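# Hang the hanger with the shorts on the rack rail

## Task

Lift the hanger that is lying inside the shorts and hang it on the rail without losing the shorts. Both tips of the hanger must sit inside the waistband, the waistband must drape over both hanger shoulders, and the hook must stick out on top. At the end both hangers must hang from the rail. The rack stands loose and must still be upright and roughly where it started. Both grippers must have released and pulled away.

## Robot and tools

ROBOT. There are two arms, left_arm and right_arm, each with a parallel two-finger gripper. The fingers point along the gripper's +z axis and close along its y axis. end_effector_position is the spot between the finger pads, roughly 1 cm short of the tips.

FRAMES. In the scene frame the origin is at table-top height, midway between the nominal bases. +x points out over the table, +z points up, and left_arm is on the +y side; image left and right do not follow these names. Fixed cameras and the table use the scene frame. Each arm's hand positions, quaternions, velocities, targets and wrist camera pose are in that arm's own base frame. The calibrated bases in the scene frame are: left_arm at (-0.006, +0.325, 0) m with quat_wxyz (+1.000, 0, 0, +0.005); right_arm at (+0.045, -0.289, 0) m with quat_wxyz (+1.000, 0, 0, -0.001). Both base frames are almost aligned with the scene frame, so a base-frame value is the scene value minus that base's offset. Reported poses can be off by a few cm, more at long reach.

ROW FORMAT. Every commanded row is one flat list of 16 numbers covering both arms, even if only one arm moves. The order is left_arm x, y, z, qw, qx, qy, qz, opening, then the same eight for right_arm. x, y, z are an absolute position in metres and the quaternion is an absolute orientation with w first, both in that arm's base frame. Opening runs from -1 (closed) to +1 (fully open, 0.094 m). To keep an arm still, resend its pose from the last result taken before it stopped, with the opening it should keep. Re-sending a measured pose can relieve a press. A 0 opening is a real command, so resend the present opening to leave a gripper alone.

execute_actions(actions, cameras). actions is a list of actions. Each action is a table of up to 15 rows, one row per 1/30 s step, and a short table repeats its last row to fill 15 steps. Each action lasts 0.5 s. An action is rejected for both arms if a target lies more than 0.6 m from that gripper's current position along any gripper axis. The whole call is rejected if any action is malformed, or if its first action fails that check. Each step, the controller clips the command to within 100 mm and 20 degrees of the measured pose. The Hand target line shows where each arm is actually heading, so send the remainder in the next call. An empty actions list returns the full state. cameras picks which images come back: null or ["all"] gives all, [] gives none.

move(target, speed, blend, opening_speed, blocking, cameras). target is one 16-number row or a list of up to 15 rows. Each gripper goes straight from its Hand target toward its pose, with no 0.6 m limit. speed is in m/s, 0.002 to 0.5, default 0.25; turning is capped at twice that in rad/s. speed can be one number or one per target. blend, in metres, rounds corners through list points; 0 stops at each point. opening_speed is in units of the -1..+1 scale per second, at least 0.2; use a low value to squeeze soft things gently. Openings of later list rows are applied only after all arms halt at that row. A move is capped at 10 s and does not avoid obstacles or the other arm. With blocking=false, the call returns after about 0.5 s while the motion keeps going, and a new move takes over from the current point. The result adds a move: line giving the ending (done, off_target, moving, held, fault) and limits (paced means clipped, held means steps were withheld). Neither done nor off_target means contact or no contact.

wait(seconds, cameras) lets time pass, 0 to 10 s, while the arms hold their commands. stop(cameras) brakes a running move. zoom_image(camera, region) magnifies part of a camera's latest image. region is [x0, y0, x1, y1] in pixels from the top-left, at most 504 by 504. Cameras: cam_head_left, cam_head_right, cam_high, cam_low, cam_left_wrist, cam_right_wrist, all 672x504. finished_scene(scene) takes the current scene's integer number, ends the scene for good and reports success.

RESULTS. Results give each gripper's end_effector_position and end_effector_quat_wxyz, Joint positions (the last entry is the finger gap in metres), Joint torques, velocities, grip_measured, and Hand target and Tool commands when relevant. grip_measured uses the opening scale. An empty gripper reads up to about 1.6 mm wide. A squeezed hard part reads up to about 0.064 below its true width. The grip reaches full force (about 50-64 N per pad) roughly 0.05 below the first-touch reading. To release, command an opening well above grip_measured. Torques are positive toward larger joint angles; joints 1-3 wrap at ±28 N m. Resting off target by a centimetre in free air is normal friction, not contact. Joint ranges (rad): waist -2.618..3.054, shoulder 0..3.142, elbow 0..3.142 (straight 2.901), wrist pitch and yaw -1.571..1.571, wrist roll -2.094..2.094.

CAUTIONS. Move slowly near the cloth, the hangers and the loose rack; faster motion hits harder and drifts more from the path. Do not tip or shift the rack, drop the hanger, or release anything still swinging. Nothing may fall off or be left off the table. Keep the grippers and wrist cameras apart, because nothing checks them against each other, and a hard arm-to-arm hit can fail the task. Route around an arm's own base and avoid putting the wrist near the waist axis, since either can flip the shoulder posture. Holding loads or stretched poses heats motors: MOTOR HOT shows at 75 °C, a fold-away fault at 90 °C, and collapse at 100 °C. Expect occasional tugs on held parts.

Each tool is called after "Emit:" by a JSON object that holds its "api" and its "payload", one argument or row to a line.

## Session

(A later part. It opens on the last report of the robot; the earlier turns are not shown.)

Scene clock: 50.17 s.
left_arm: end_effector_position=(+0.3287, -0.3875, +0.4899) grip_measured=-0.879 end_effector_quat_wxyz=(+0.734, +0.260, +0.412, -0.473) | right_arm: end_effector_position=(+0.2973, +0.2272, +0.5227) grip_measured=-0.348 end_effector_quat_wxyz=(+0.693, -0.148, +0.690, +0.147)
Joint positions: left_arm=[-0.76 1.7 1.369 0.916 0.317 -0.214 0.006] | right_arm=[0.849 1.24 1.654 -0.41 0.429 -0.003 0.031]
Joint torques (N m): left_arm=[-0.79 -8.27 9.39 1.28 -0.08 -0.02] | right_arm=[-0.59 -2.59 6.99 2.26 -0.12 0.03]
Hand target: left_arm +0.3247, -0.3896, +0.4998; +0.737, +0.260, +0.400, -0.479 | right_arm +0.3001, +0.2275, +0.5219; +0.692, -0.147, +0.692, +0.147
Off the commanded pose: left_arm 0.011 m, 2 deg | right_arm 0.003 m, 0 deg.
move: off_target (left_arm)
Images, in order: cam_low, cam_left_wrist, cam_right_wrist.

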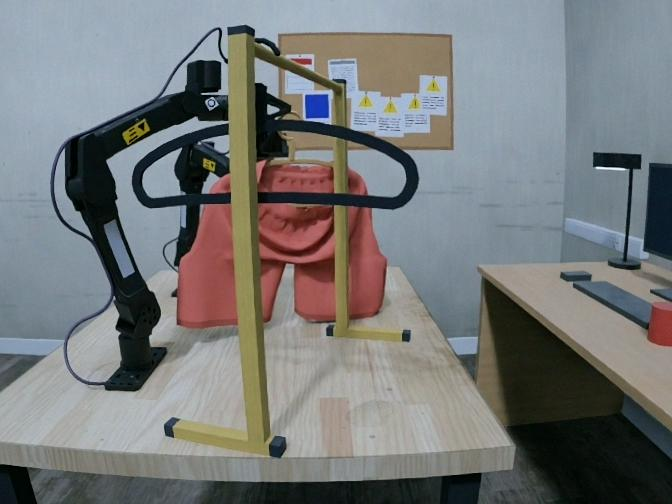

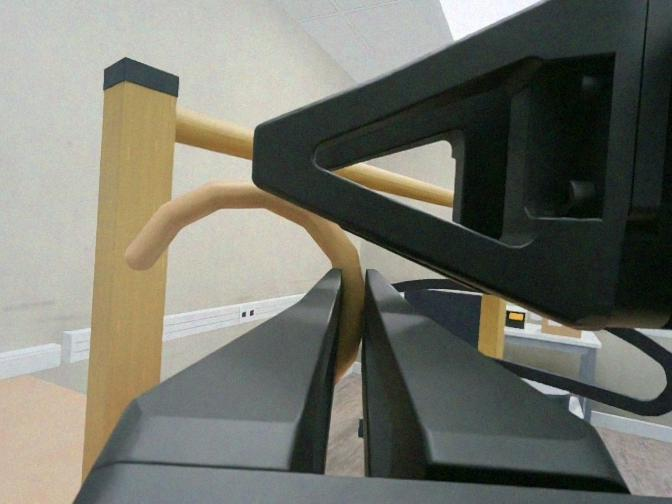

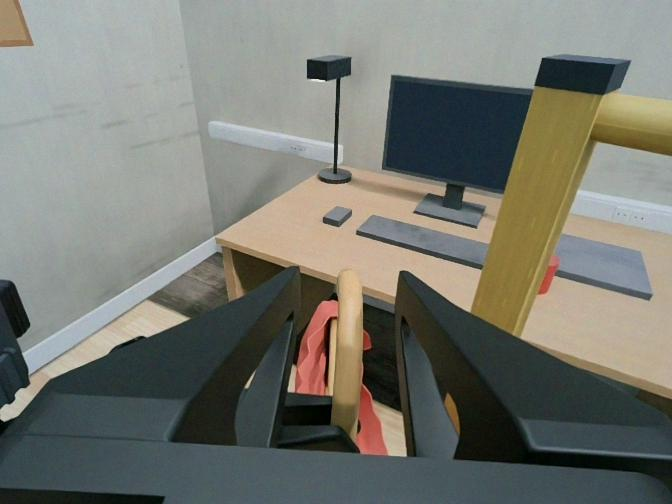

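Emit:
{"api": "move", "payload": {
  "target": [
    [0.325, -0.39, 0.50, 0.7370,0.2599,0.4002,-0.4787, -1, 0.2975, 0.2275, 0.524, 0.5955,-0.1649,0.776,0.1265, -0.35],
    [0.325, -0.39, 0.50, 0.7370,0.2599,0.4002,-0.4787, -1, 0.307, 0.2315, 0.516, 0.5955,-0.1649,0.776,0.1265, -0.35]
  ],
  "speed": 0.06,
  "cameras": ["cam_right_wrist","cam_low","cam_left_wrist"]
}}

Emit:
{"api": "zoom_image", "payload": {
  "camera": "cam_low",
  "region": [190, 80, 390, 250]
}}

Scene clock: 53.90 s.
left_arm: end_effector_position=(+0.3287, -0.3875, +0.4899) grip_measured=-0.879 end_effector_quat_wxyz=(+0.734, +0.260, +0.412, -0.473) | right_arm: end_effector_position=(+0.3007, +0.2276, +0.5279) grip_measured=-0.348 end_effector_quat_wxyz=(+0.607, -0.164, +0.766, +0.131)
Joint positions: left_arm=[-0.76 1.7 1.369 0.916 0.318 -0.214 0.006] | right_arm=[0.827 1.478 2.183 -0.954 0.392 0.099 0.031]
Joint torques (N m): left_arm=[-0.69 -8.4 9.32 1.33 -0.06 0] | right_arm=[-0.54 -3.17 4.12 2.21 0.01 0.09]
Hand target: left_arm +0.3247, -0.3896, +0.4998; +0.737, +0.260, +0.400, -0.479 | right_arm +0.3068, +0.2314, +0.5160; +0.595, -0.165, +0.776, +0.126
Off the commanded pose: left_arm 0.011 m, 2 deg | right_arm 0.014 m, 2 deg.
move: off_target (left_arm, right_arm)
Images, in order: cam_low, cam_left_wrist, cam_right_wrist.

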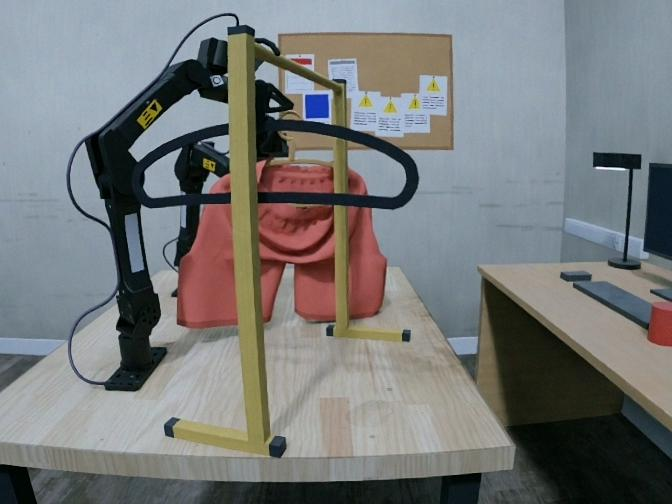

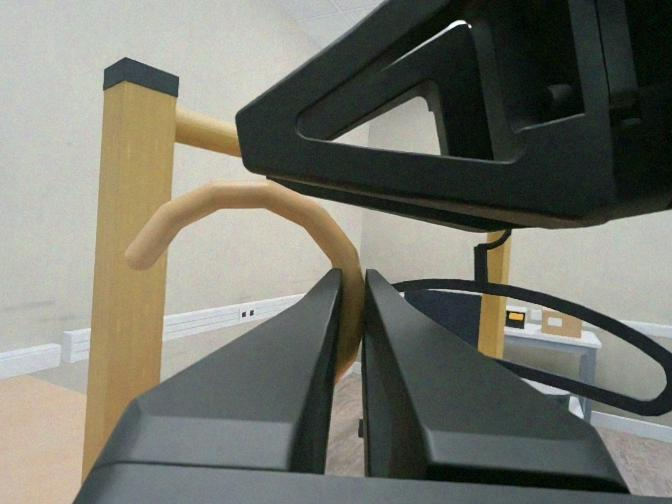

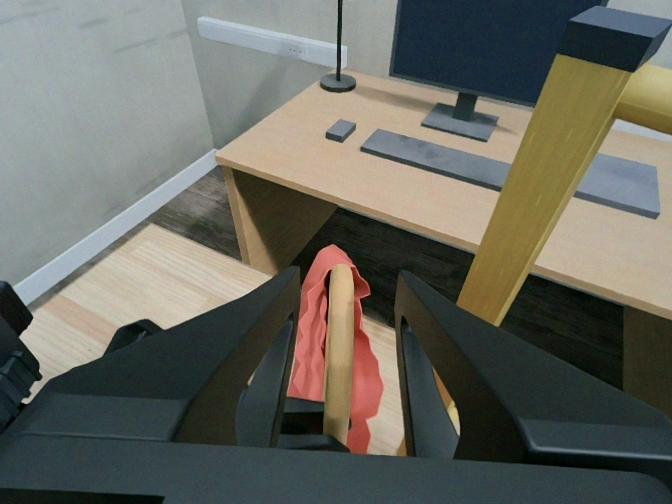

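Scaled by 2.520 from the camera's 672x504 image, which has a finer 960x720 frame.

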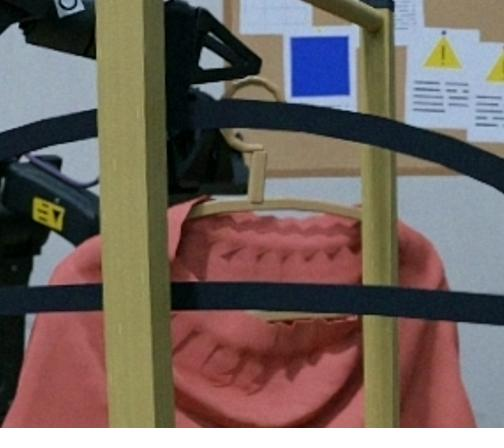

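Emit:
{"api": "move", "payload": {
  "target": [
    [0.325, -0.39, 0.50, 0.7370,0.2599,0.4002,-0.4787, -1, 0.311, 0.2325, 0.507, 0.5955,-0.1649,0.776,0.1265, -0.35]
  ],
  "speed": 0.05,
  "cameras": ["cam_right_wrist","cam_low","cam_left_wrist"]
}}

Emit:
{"api": "zoom_image", "payload": {
  "camera": "cam_low",
  "region": [190, 80, 390, 250]
}}

Scene clock: 55.30 s.
left_arm: end_effector_position=(+0.3289, -0.3877, +0.4894) grip_measured=-0.879 end_effector_quat_wxyz=(+0.733, +0.260, +0.413, -0.473) | right_arm: end_effector_position=(+0.3113, +0.2363, +0.5101) grip_measured=-0.348 end_effector_quat_wxyz=(+0.598, -0.168, +0.773, +0.127)
Joint positions: left_arm=[-0.76 1.7 1.369 0.914 0.318 -0.214 0.006] | right_arm=[0.817 1.478 2.107 -0.903 0.382 0.099 0.031]
Joint torques (N m): left_arm=[-0.8 -8.28 9.37 1.3 -0.06 -0.03] | right_arm=[-0.7 -5.75 4.41 2.22 0.04 0.06]
Hand target: left_arm +0.3247, -0.3896, +0.4998; +0.737, +0.260, +0.400, -0.479 | right_arm +0.3109, +0.2325, +0.5071; +0.595, -0.165, +0.776, +0.126
Off the commanded pose: left_arm 0.011 m, 2 deg | right_arm 0.005 m, 1 deg.
move: off_target (left_arm)
Images, in order: cam_low, cam_left_wrist, cam_right_wrist.

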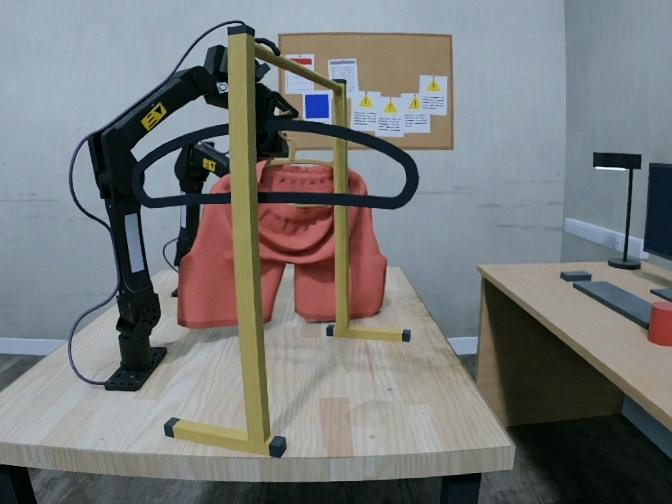

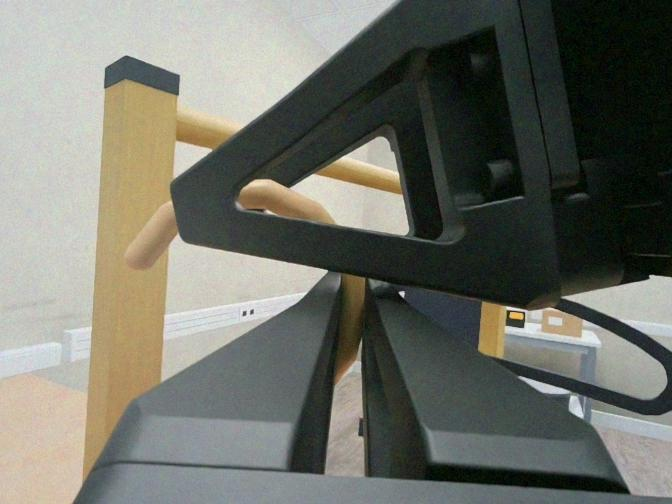

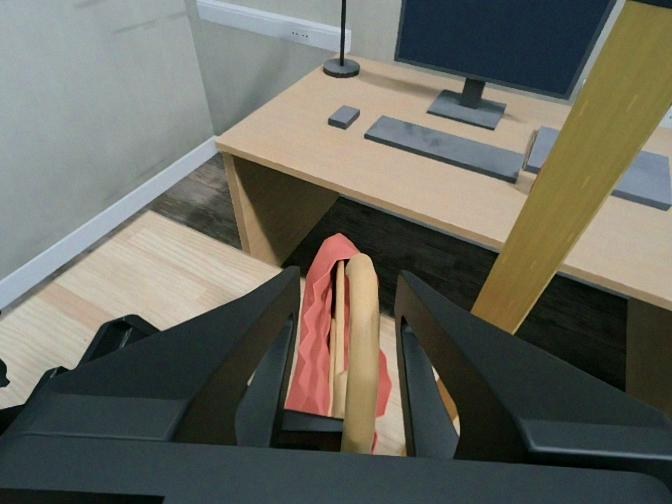

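Scaled by 2.520 from the camera's 672x504 image, which has a finer 960x720 frame.

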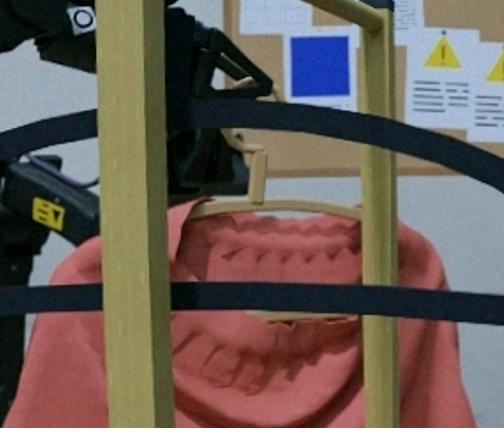

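Emit:
{"api": "move", "payload": {
  "target": [
    [0.325, -0.39, 0.50, 0.7370,0.2599,0.4002,-0.4787, -1, 0.308, 0.2275, 0.519, 0.5955,-0.1649,0.776,0.1265, -0.35]
  ],
  "speed": 0.05,
  "cameras": ["cam_right_wrist","cam_left_wrist"]
}}

Scene clock: 56.83 s.
left_arm: end_effector_position=(+0.3289, -0.3877, +0.4894) grip_measured=-0.879 end_effector_quat_wxyz=(+0.733, +0.260, +0.413, -0.473) | right_arm: end_effector_position=(+0.3055, +0.2282, +0.5216) grip_measured=-0.348 end_effector_quat_wxyz=(+0.602, -0.165, +0.771, +0.129)
Joint positions: left_arm=[-0.76 1.7 1.369 0.914 0.318 -0.214 0.006] | right_arm=[0.811 1.481 2.166 -0.949 0.376 0.099 0.031]
Joint torques (N m): left_arm=[-0.76 -8.18 9.32 1.3 -0.08 0.01] | right_arm=[-0.73 -3.11 7.21 1.96 -0.02 0.03]
Hand target: left_arm +0.3247, -0.3896, +0.4998; +0.737, +0.260, +0.400, -0.479 | right_arm +0.3080, +0.2274, +0.5190; +0.596, -0.165, +0.776, +0.126
Off the commanded pose: left_arm 0.011 m, 2 deg | right_arm 0.004 m, 1 deg.
move: off_target (left_arm)
Images, in order: cam_left_wrist, cam_right_wrist.

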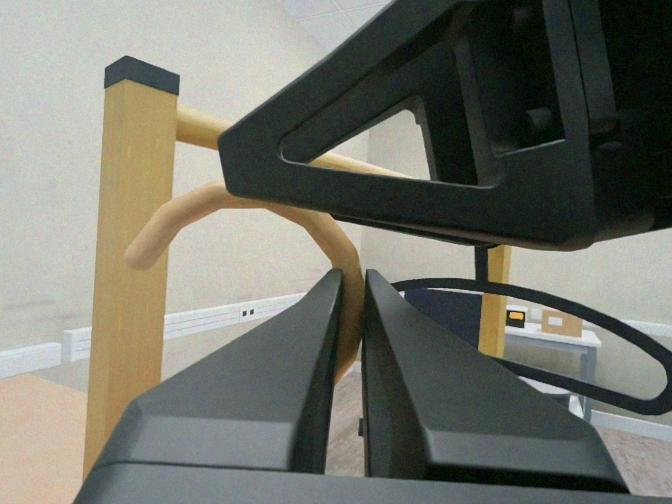

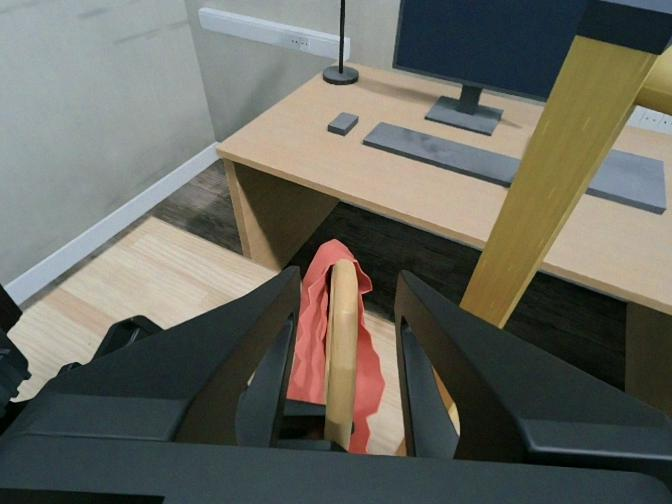

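Emit:
{"api": "move", "payload": {
  "target": [
    [0.325, -0.39, 0.50, 0.7370,0.2599,0.4002,-0.4787, -1, 0.3095, 0.229, 0.509, 0.5955,-0.1649,0.776,0.1265, -0.35]
  ],
  "speed": 0.05,
  "cameras": ["cam_right_wrist","cam_left_wrist"]
}}

Scene clock: 58.13 s.
left_arm: end_effector_position=(+0.3291, -0.3880, +0.4890) grip_measured=-0.879 end_effector_quat_wxyz=(+0.733, +0.260, +0.414, -0.473) | right_arm: end_effector_position=(+0.3117, +0.2350, +0.5094) grip_measured=-0.348 end_effector_quat_wxyz=(+0.596, -0.169, +0.775, +0.126)
Joint positions: left_arm=[-0.76 1.7 1.369 0.912 0.318 -0.214 0.006] | right_arm=[0.811 1.481 2.115 -0.915 0.375 0.099 0.031]
Joint torques (N m): left_arm=[-0.68 -8.31 9.39 1.34 -0.09 -0.01] | right_arm=[-0.75 -6.28 4.33 2.22 -0.01 0.05]
Hand target: left_arm +0.3247, -0.3896, +0.4997; +0.737, +0.260, +0.400, -0.479 | right_arm +0.3095, +0.2291, +0.5091; +0.595, -0.165, +0.776, +0.126
Off the commanded pose: left_arm 0.012 m, 2 deg | right_arm 0.006 m, 0 deg.
move: off_target (left_arm)
Images, in order: cam_left_wrist, cam_right_wrist.

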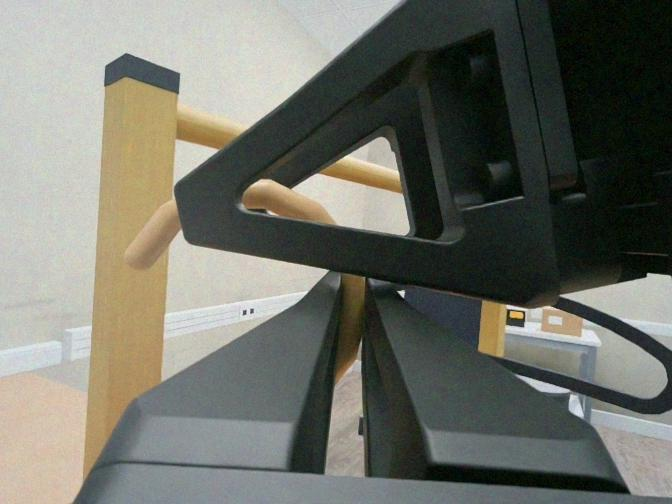

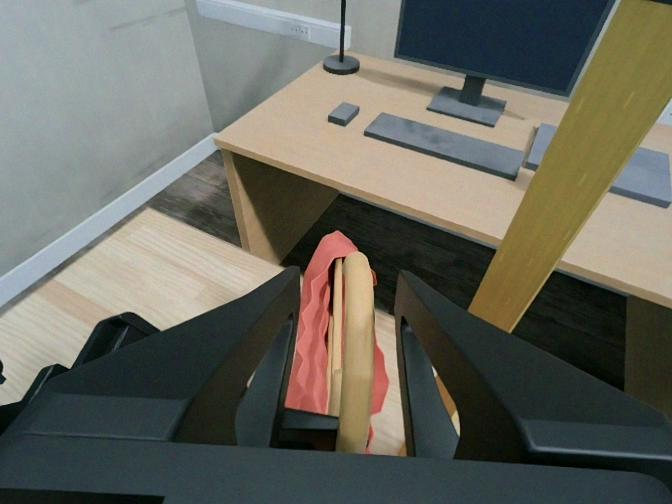

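Emit:
{"api": "move", "payload": {
  "target": [
    [0.325, -0.39, 0.50, 0.7370,0.2599,0.4002,-0.4787, -1, 0.3095, 0.229, 0.509, 0.5955,-0.1649,0.776,0.1265, -1]
  ],
  "speed": 0.05,
  "opening_speed": 0.4,
  "cameras": ["cam_right_wrist","cam_left_wrist","cam_low"]
}}

Emit:
{"api": "zoom_image", "payload": {
  "camera": "cam_low",
  "region": [190, 80, 390, 250]
}}

Scene clock: 60.23 s.
left_arm: end_effector_position=(+0.3291, -0.3880, +0.4890) grip_measured=-0.879 end_effector_quat_wxyz=(+0.733, +0.260, +0.414, -0.473) | right_arm: end_effector_position=(+0.3123, +0.2343, +0.5097) grip_measured=-0.876 end_effector_quat_wxyz=(+0.596, -0.168, +0.775, +0.125)
Joint positions: left_arm=[-0.76 1.7 1.369 0.912 0.318 -0.215 0.006] | right_arm=[0.809 1.481 2.115 -0.914 0.375 0.099 0.006]
Joint torques (N m): left_arm=[-0.84 -8.28 9.33 1.34 -0.07 -0.01] | right_arm=[-0.36 -6.23 4.31 2.21 0 0.03]
Hand target: left_arm +0.3247, -0.3896, +0.4997; +0.737, +0.260, +0.400, -0.479 | right_arm +0.3096, +0.2290, +0.5091; +0.595, -0.165, +0.776, +0.126
Off the commanded pose: left_arm 0.012 m, 2 deg | right_arm 0.006 m, 0 deg.
move: off_target (left_arm)
Images, in order: cam_low, cam_left_wrist, cam_right_wrist.

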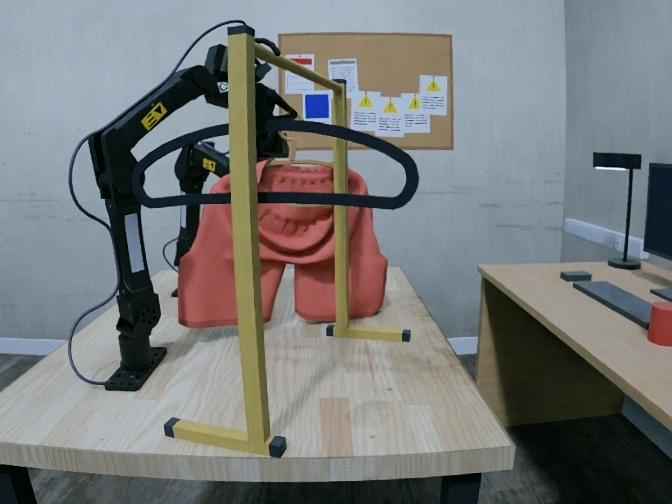

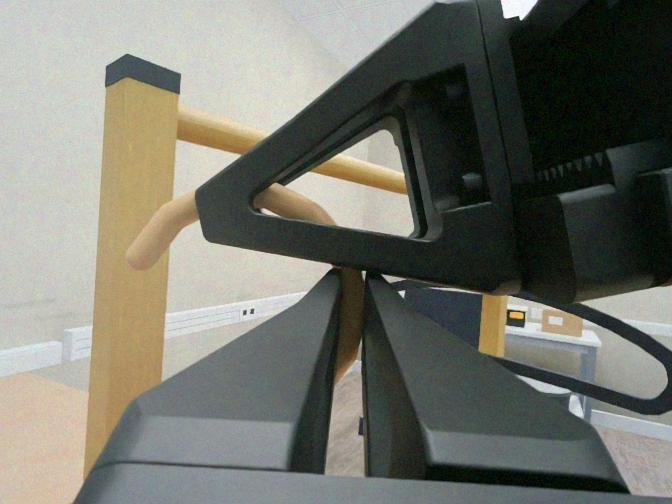

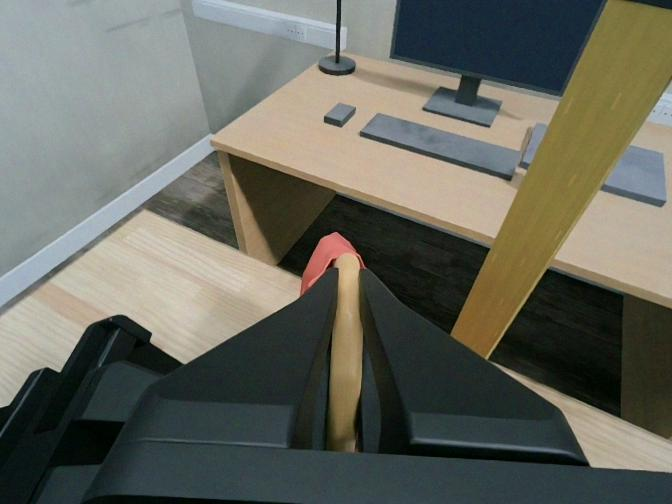

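Scaled by 2.520 from the camera's 672x504 image, which has a finer 960x720 frame.

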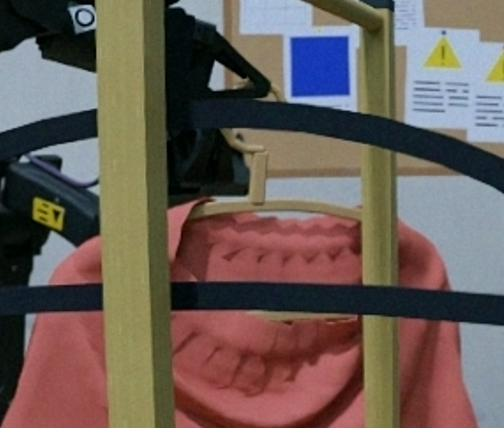

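Emit:
{"api": "move", "payload": {
  "target": [
    [0.3285, -0.3885, 0.492, 0.734,0.260,0.412,-0.473, -0.87, 0.3095, 0.229, 0.511, 0.5955,-0.1649,0.776,0.1265, -1],
    [0.3285, -0.3885, 0.490, 0.734,0.260,0.412,-0.473, -0.5, 0.3095, 0.229, 0.511, 0.5955,-0.1649,0.776,0.1265, -1]
  ],
  "speed": 0.05,
  "opening_speed": 0.4,
  "cameras": ["cam_right_wrist","cam_left_wrist","cam_low"]
}}

Emit:
{"api": "zoom_image", "payload": {
  "camera": "cam_low",
  "region": [190, 80, 390, 250]
}}

Scene clock: 63.20 s.
left_arm: end_effector_position=(+0.3307, -0.3876, +0.4883) grip_measured=-0.503 end_effector_quat_wxyz=(+0.733, +0.257, +0.418, -0.472) | right_arm: end_effector_position=(+0.3122, +0.2342, +0.5092) grip_measured=-0.877 end_effector_quat_wxyz=(+0.596, -0.168, +0.775, +0.125)
Joint positions: left_arm=[-0.76 1.7 1.369 0.907 0.31 -0.215 0.023] | right_arm=[0.809 1.481 2.115 -0.916 0.375 0.099 0.006]
Joint torques (N m): left_arm=[-0.27 -8.88 7.38 1.34 -0.06 0.05] | right_arm=[-0.54 -5.67 5.82 2.13 0.01 0.02]
Hand target: left_arm +0.3285, -0.3885, +0.4900; +0.734, +0.260, +0.412, -0.473 | right_arm +0.3096, +0.2290, +0.5110; +0.596, -0.165, +0.776, +0.126
Off the commanded pose: left_arm 0.003 m, 1 deg | right_arm 0.006 m, 0 deg.
move: done
Images, in order: cam_low, cam_left_wrist, cam_right_wrist.

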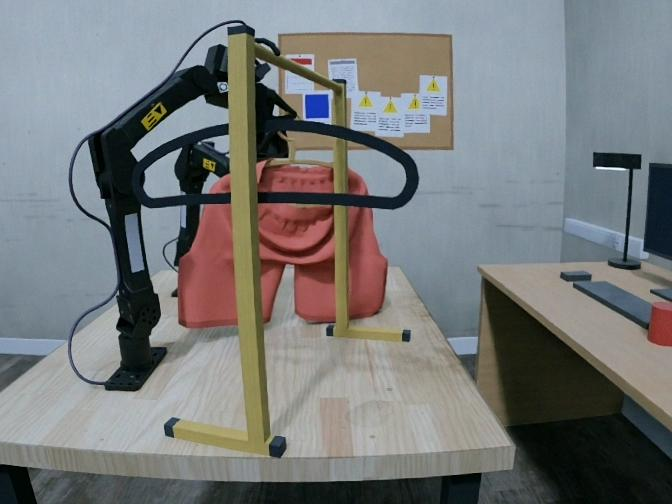

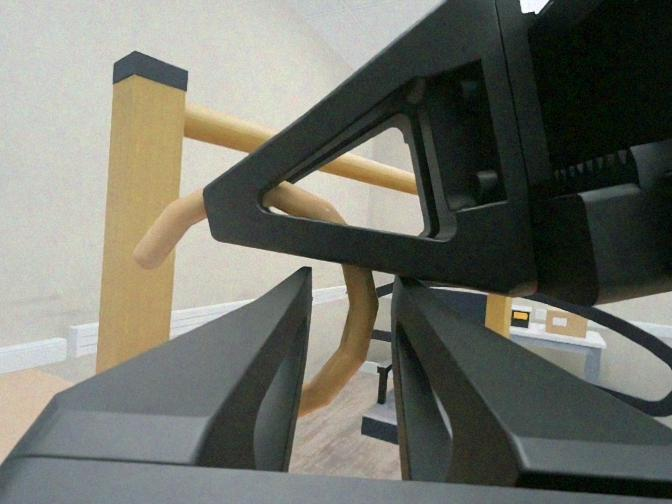

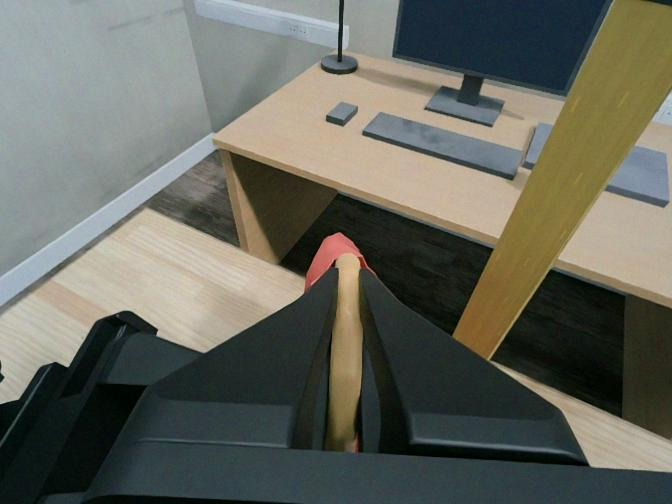

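Scaled by 2.520 from the camera's 672x504 image, which has a finer 960x720 frame.

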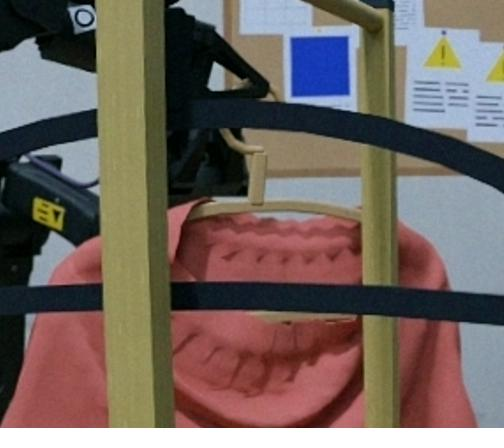

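Emit:
{"api": "move", "payload": {
  "target": [
    [0.288, -0.30, 0.43, 0.734,0.260,0.412,-0.473, -0.5, 0.3095, 0.229, 0.511, 0.5955,-0.1649,0.776,0.1265, -1],
    [0.28, -0.16, 0.53, 0.692, 0.3, 0.55, -0.35, -0.5, 0.3095, 0.229, 0.515, 0.5955,-0.1649,0.776,0.1265, -1]
  ],
  "speed": [0.1,0.25],
  "blend": 0.02
}}

Emit:
{"api": "zoom_image", "payload": {
  "camera": "cam_high",
  "region": [220, 50, 400, 230]
}}

Emit:
{"api": "zoom_image", "payload": {
  "camera": "cam_left_wrist",
  "region": [200, 0, 672, 400]
}}

Scene clock: 66.53 s.
left_arm: end_effector_position=(+0.2807, -0.1612, +0.5273) grip_measured=-0.503 end_effector_quat_wxyz=(+0.695, +0.299, +0.549, -0.354) | right_arm: end_effector_position=(+0.3101, +0.2325, +0.5002) grip_measured=-0.877 end_effector_quat_wxyz=(+0.582, -0.175, +0.785, +0.117)
Joint positions: left_arm=[-0.102 1.067 1.303 0.096 0.841 -0.224 0.023] | right_arm=[0.809 1.481 2.115 -0.956 0.373 0.099 0.006]
Joint torques (N m): left_arm=[0.61 -1.77 8.23 1.06 -0.08 0.13] | right_arm=[-0.69 -4.57 8.58 2.33 0.06 0.05]
Hand target: left_arm +0.2800, -0.1600, +0.5299; +0.694, +0.301, +0.551, -0.351 | right_arm +0.3092, +0.2287, +0.5148; +0.596, -0.165, +0.776, +0.126
Off the commanded pose: left_arm 0.003 m, 1 deg | right_arm 0.015 m, 2 deg.
move: off_target (right_arm)

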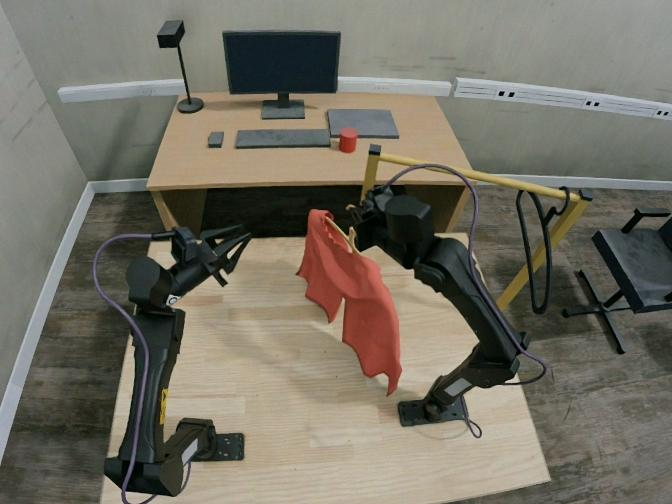

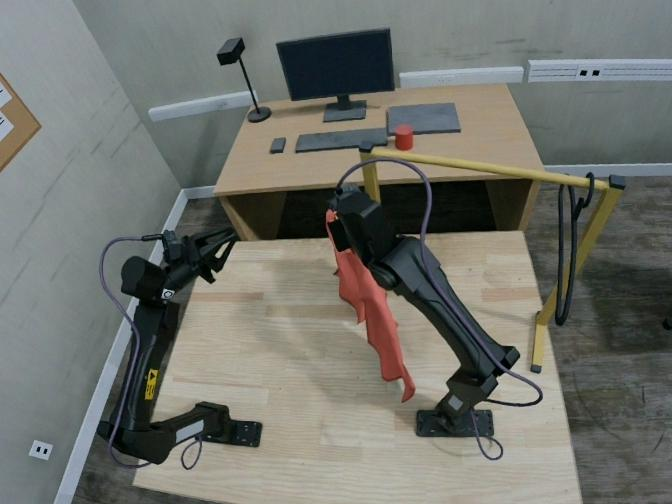

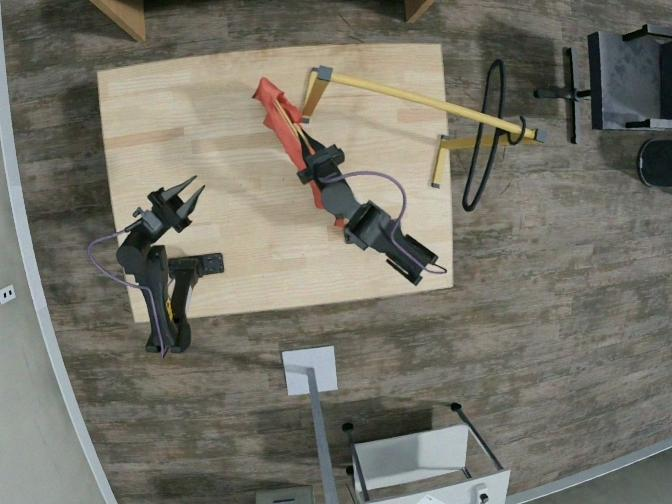

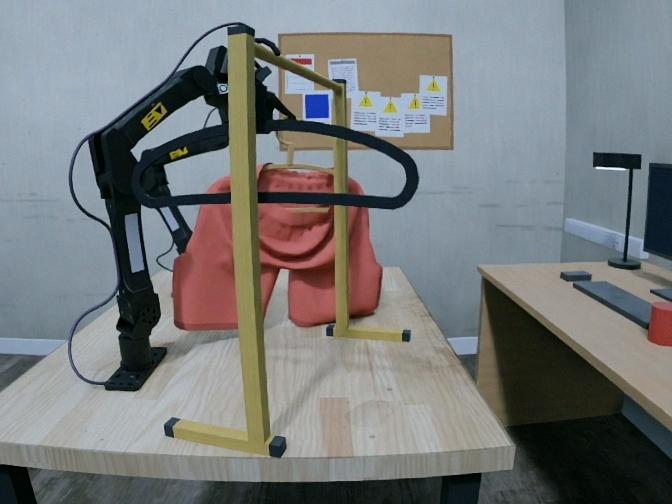

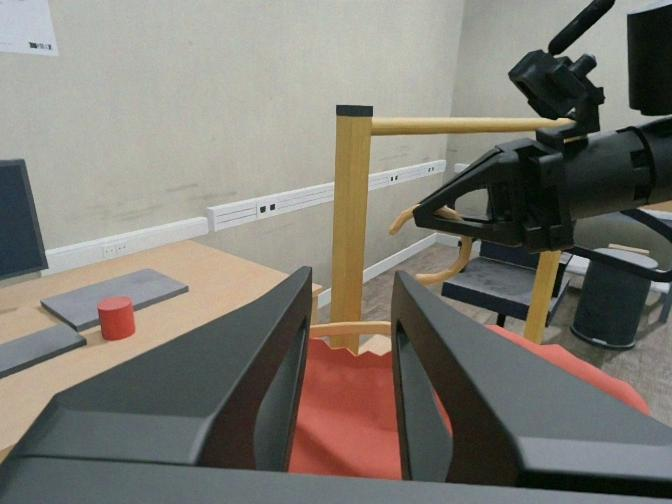

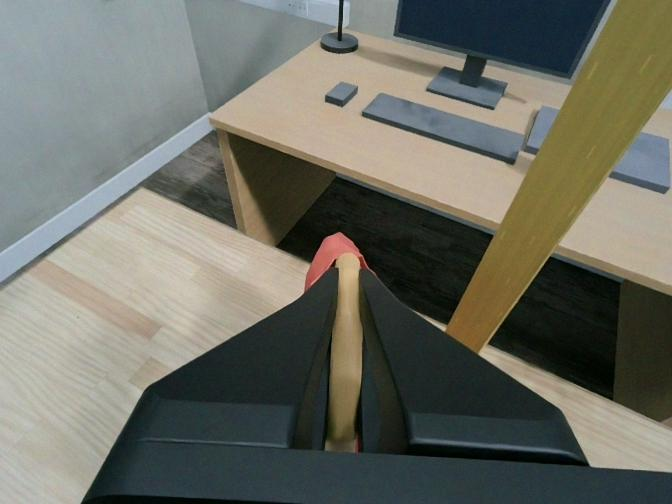

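Scaled by 2.800 from the camera's 672x504 image, which has a finer 960x720 frame.

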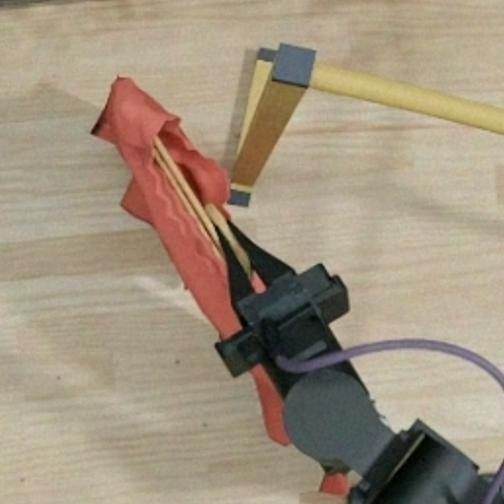

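Scaled by 1.068 from the camera's 672x504 image, which has a finer 960x720 frame.

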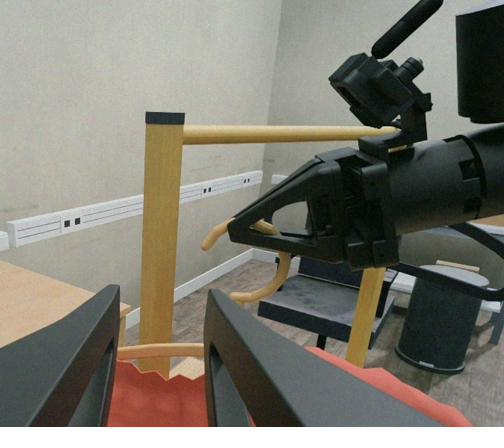

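Emit:
{"api": "execute_actions", "payload": {
  "actions": []
}}

Scene clock: 67.83 s.
left_arm: end_effector_position=(+0.2807, -0.1612, +0.5271) grip_measured=-0.503 end_effector_quat_wxyz=(+0.695, +0.300, +0.549, -0.354) | right_arm: end_effector_position=(+0.3101, +0.2325, +0.5000) grip_measured=-0.877 end_effector_quat_wxyz=(+0.582, -0.176, +0.785, +0.117)
Joint positions: left_arm=[-0.102 1.067 1.303 0.095 0.841 -0.223 0.023] | right_arm=[0.809 1.481 2.115 -0.957 0.373 0.099 0.006]
Joint velocities: within noise
Joint torques (N m): left_arm=[0.55 -1.84 8.14 1.01 -0.11 0.11] | right_arm=[-0.58 -4.31 8.59 2.36 0.06 0.07]
Heat: left arm: 38 °C; right arm: 36 °C.
Hand target: left_arm +0.2800, -0.1600, +0.5299; +0.694, +0.301, +0.551, -0.351 | right_arm +0.3092, +0.2286, +0.5147; +0.596, -0.165, +0.776, +0.126
Tool commands: left_gripper/opening=-0.5 right_gripper/opening=-1.0
Off the commanded pose: left_arm 0.003 m, 0 deg | right_arm 0.015 m, 3 deg.

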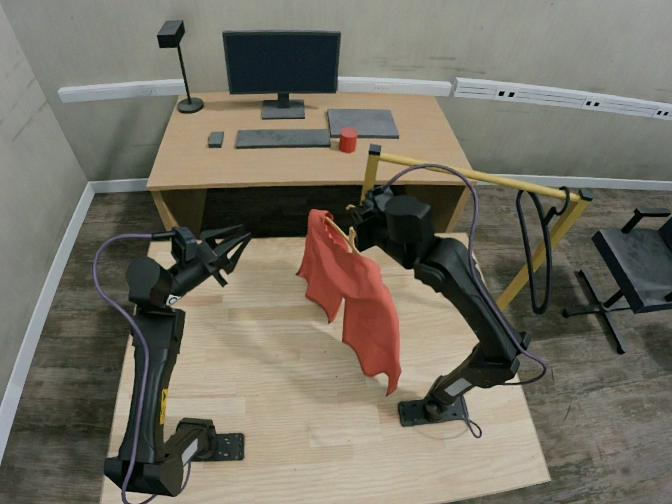

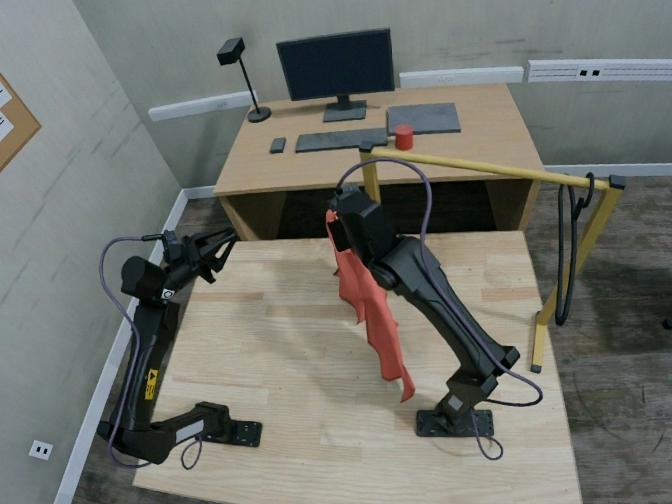

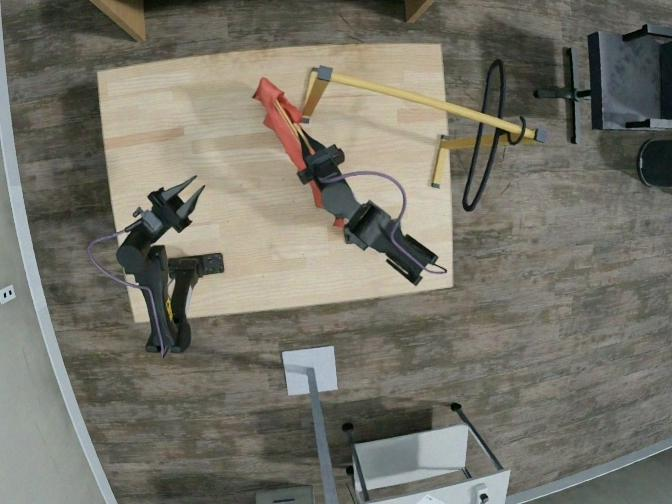

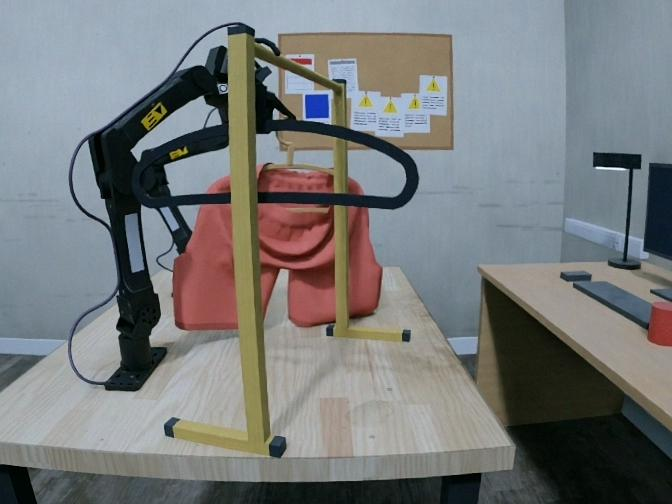

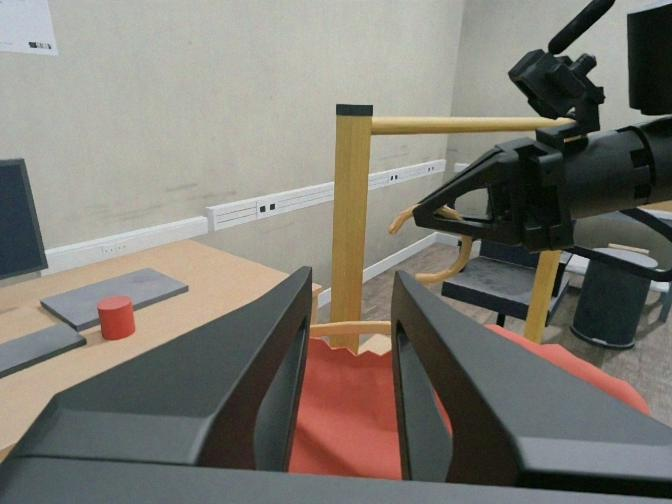

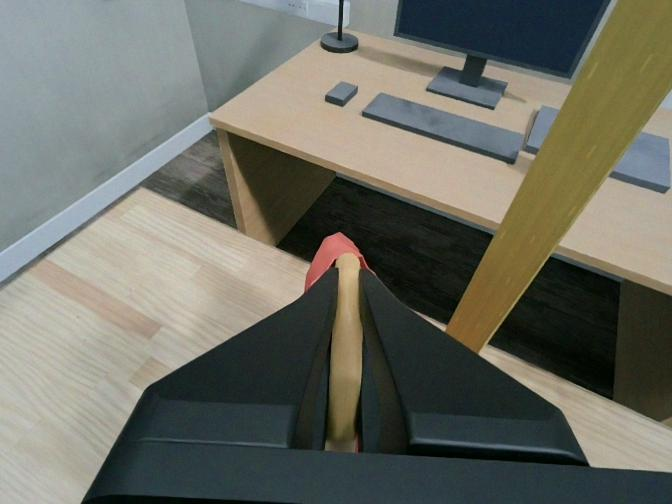

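Emit:
{"api": "move", "payload": {
  "target": [
    [0.28,-0.16,0.53,0.694,0.301,0.551,-0.351,-0.5,0.29,0.222,0.61,0.5954,-0.1649,0.7759,0.1266,-1],
    [0.28,-0.16,0.53,0.694,0.301,0.551,-0.351,-0.5,0.225,0.195,0.62,0.5954,-0.1649,0.7759,0.1266,-1]
  ],
  "speed": 0.1,
  "blend": 0.03
}}

Scene clock: 71.67 s.
left_arm: end_effector_position=(+0.2806, -0.1613, +0.5271) grip_measured=-0.503 end_effector_quat_wxyz=(+0.695, +0.300, +0.549, -0.354) | right_arm: end_effector_position=(+0.2302, +0.2018, +0.6094) grip_measured=-0.877 end_effector_quat_wxyz=(+0.661, -0.163, +0.718, +0.144)
Joint positions: left_arm=[-0.102 1.067 1.303 0.095 0.842 -0.223 0.023] | right_arm=[1.063 1.652 2.851 -1.304 0.623 0.053 0.006]
Joint torques (N m): left_arm=[0.44 -1.66 8.05 1.04 -0.1 0.11] | right_arm=[0.65 -3.93 3.84 2.36 0.14 -0.13]
Hand target: left_arm +0.2800, -0.1600, +0.5299; +0.694, +0.301, +0.551, -0.351 | right_arm +0.2249, +0.1947, +0.6190; +0.672, -0.156, +0.708, +0.151
Off the commanded pose: left_arm 0.003 m, 0 deg | right_arm 0.014 m, 10 deg.
elbow stopped short (right arm): the move would have taken joint 3 (elbow) straighter than the controller allows.
move: off_target (right_arm)

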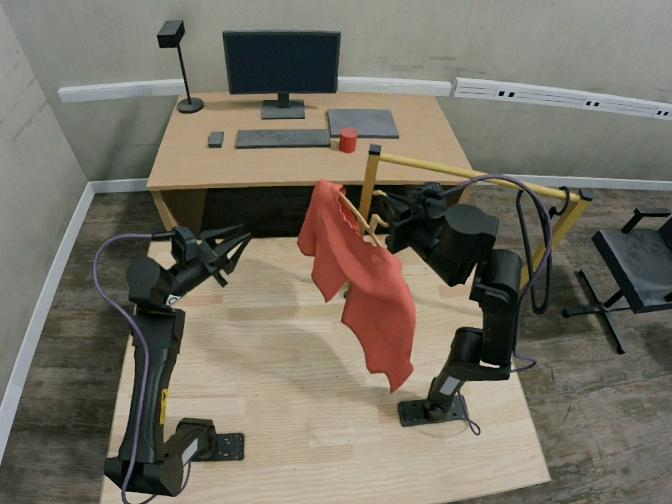

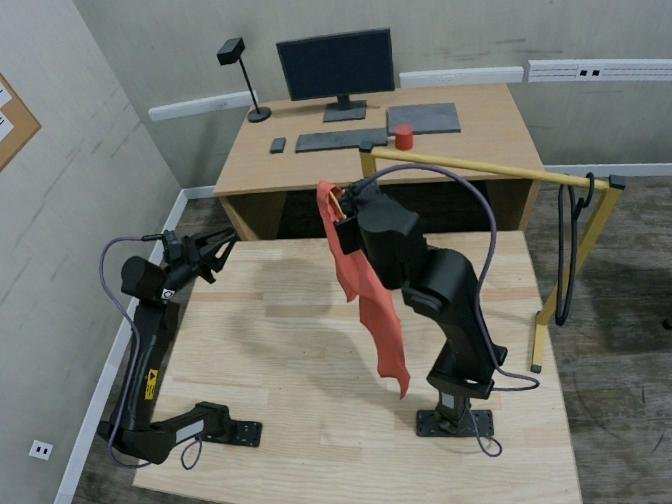

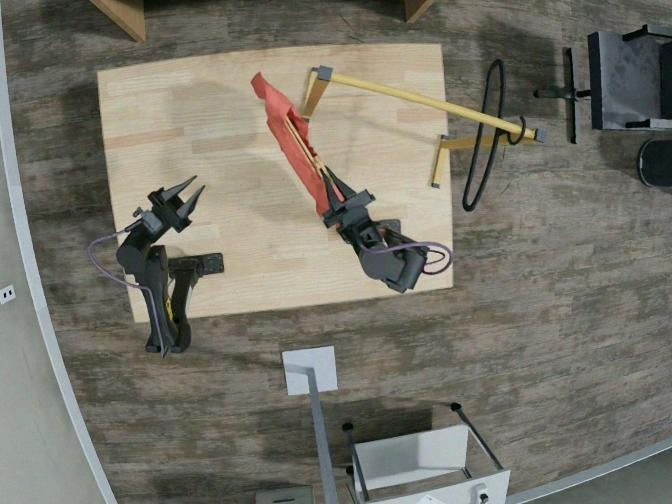

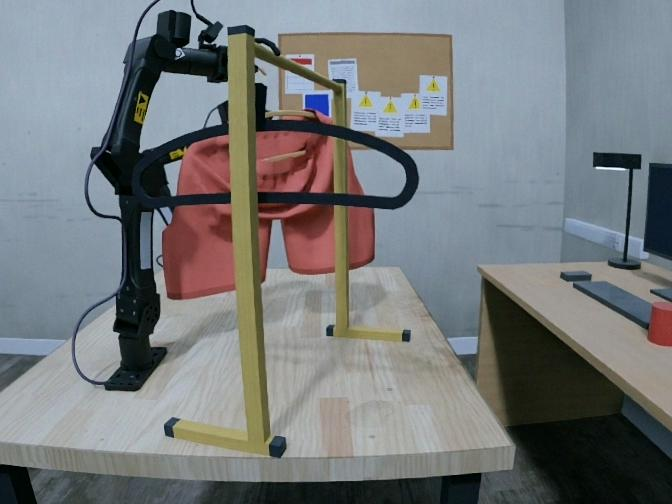

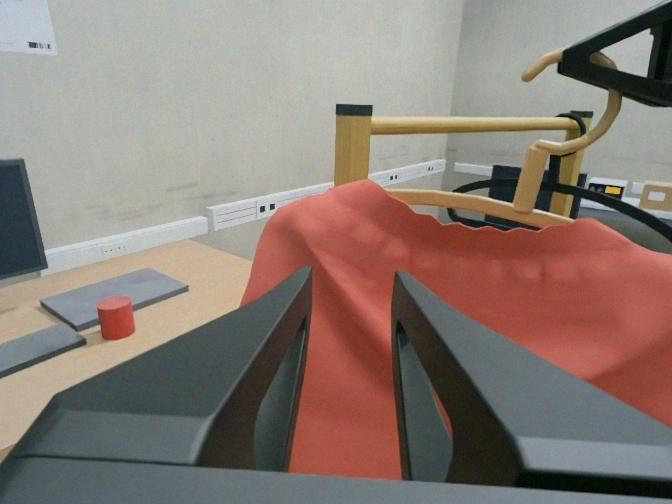

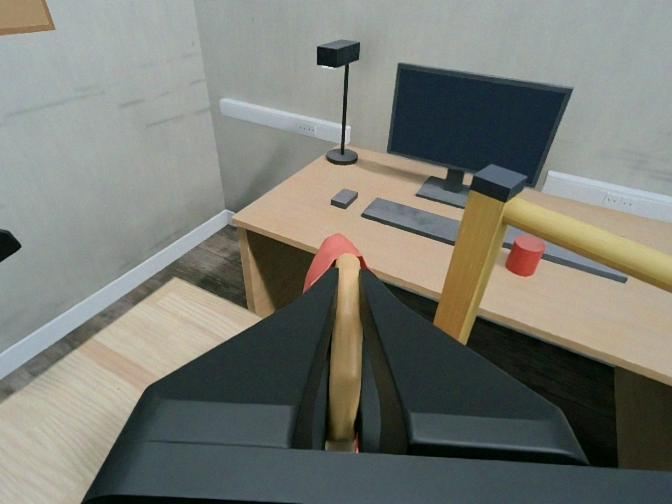

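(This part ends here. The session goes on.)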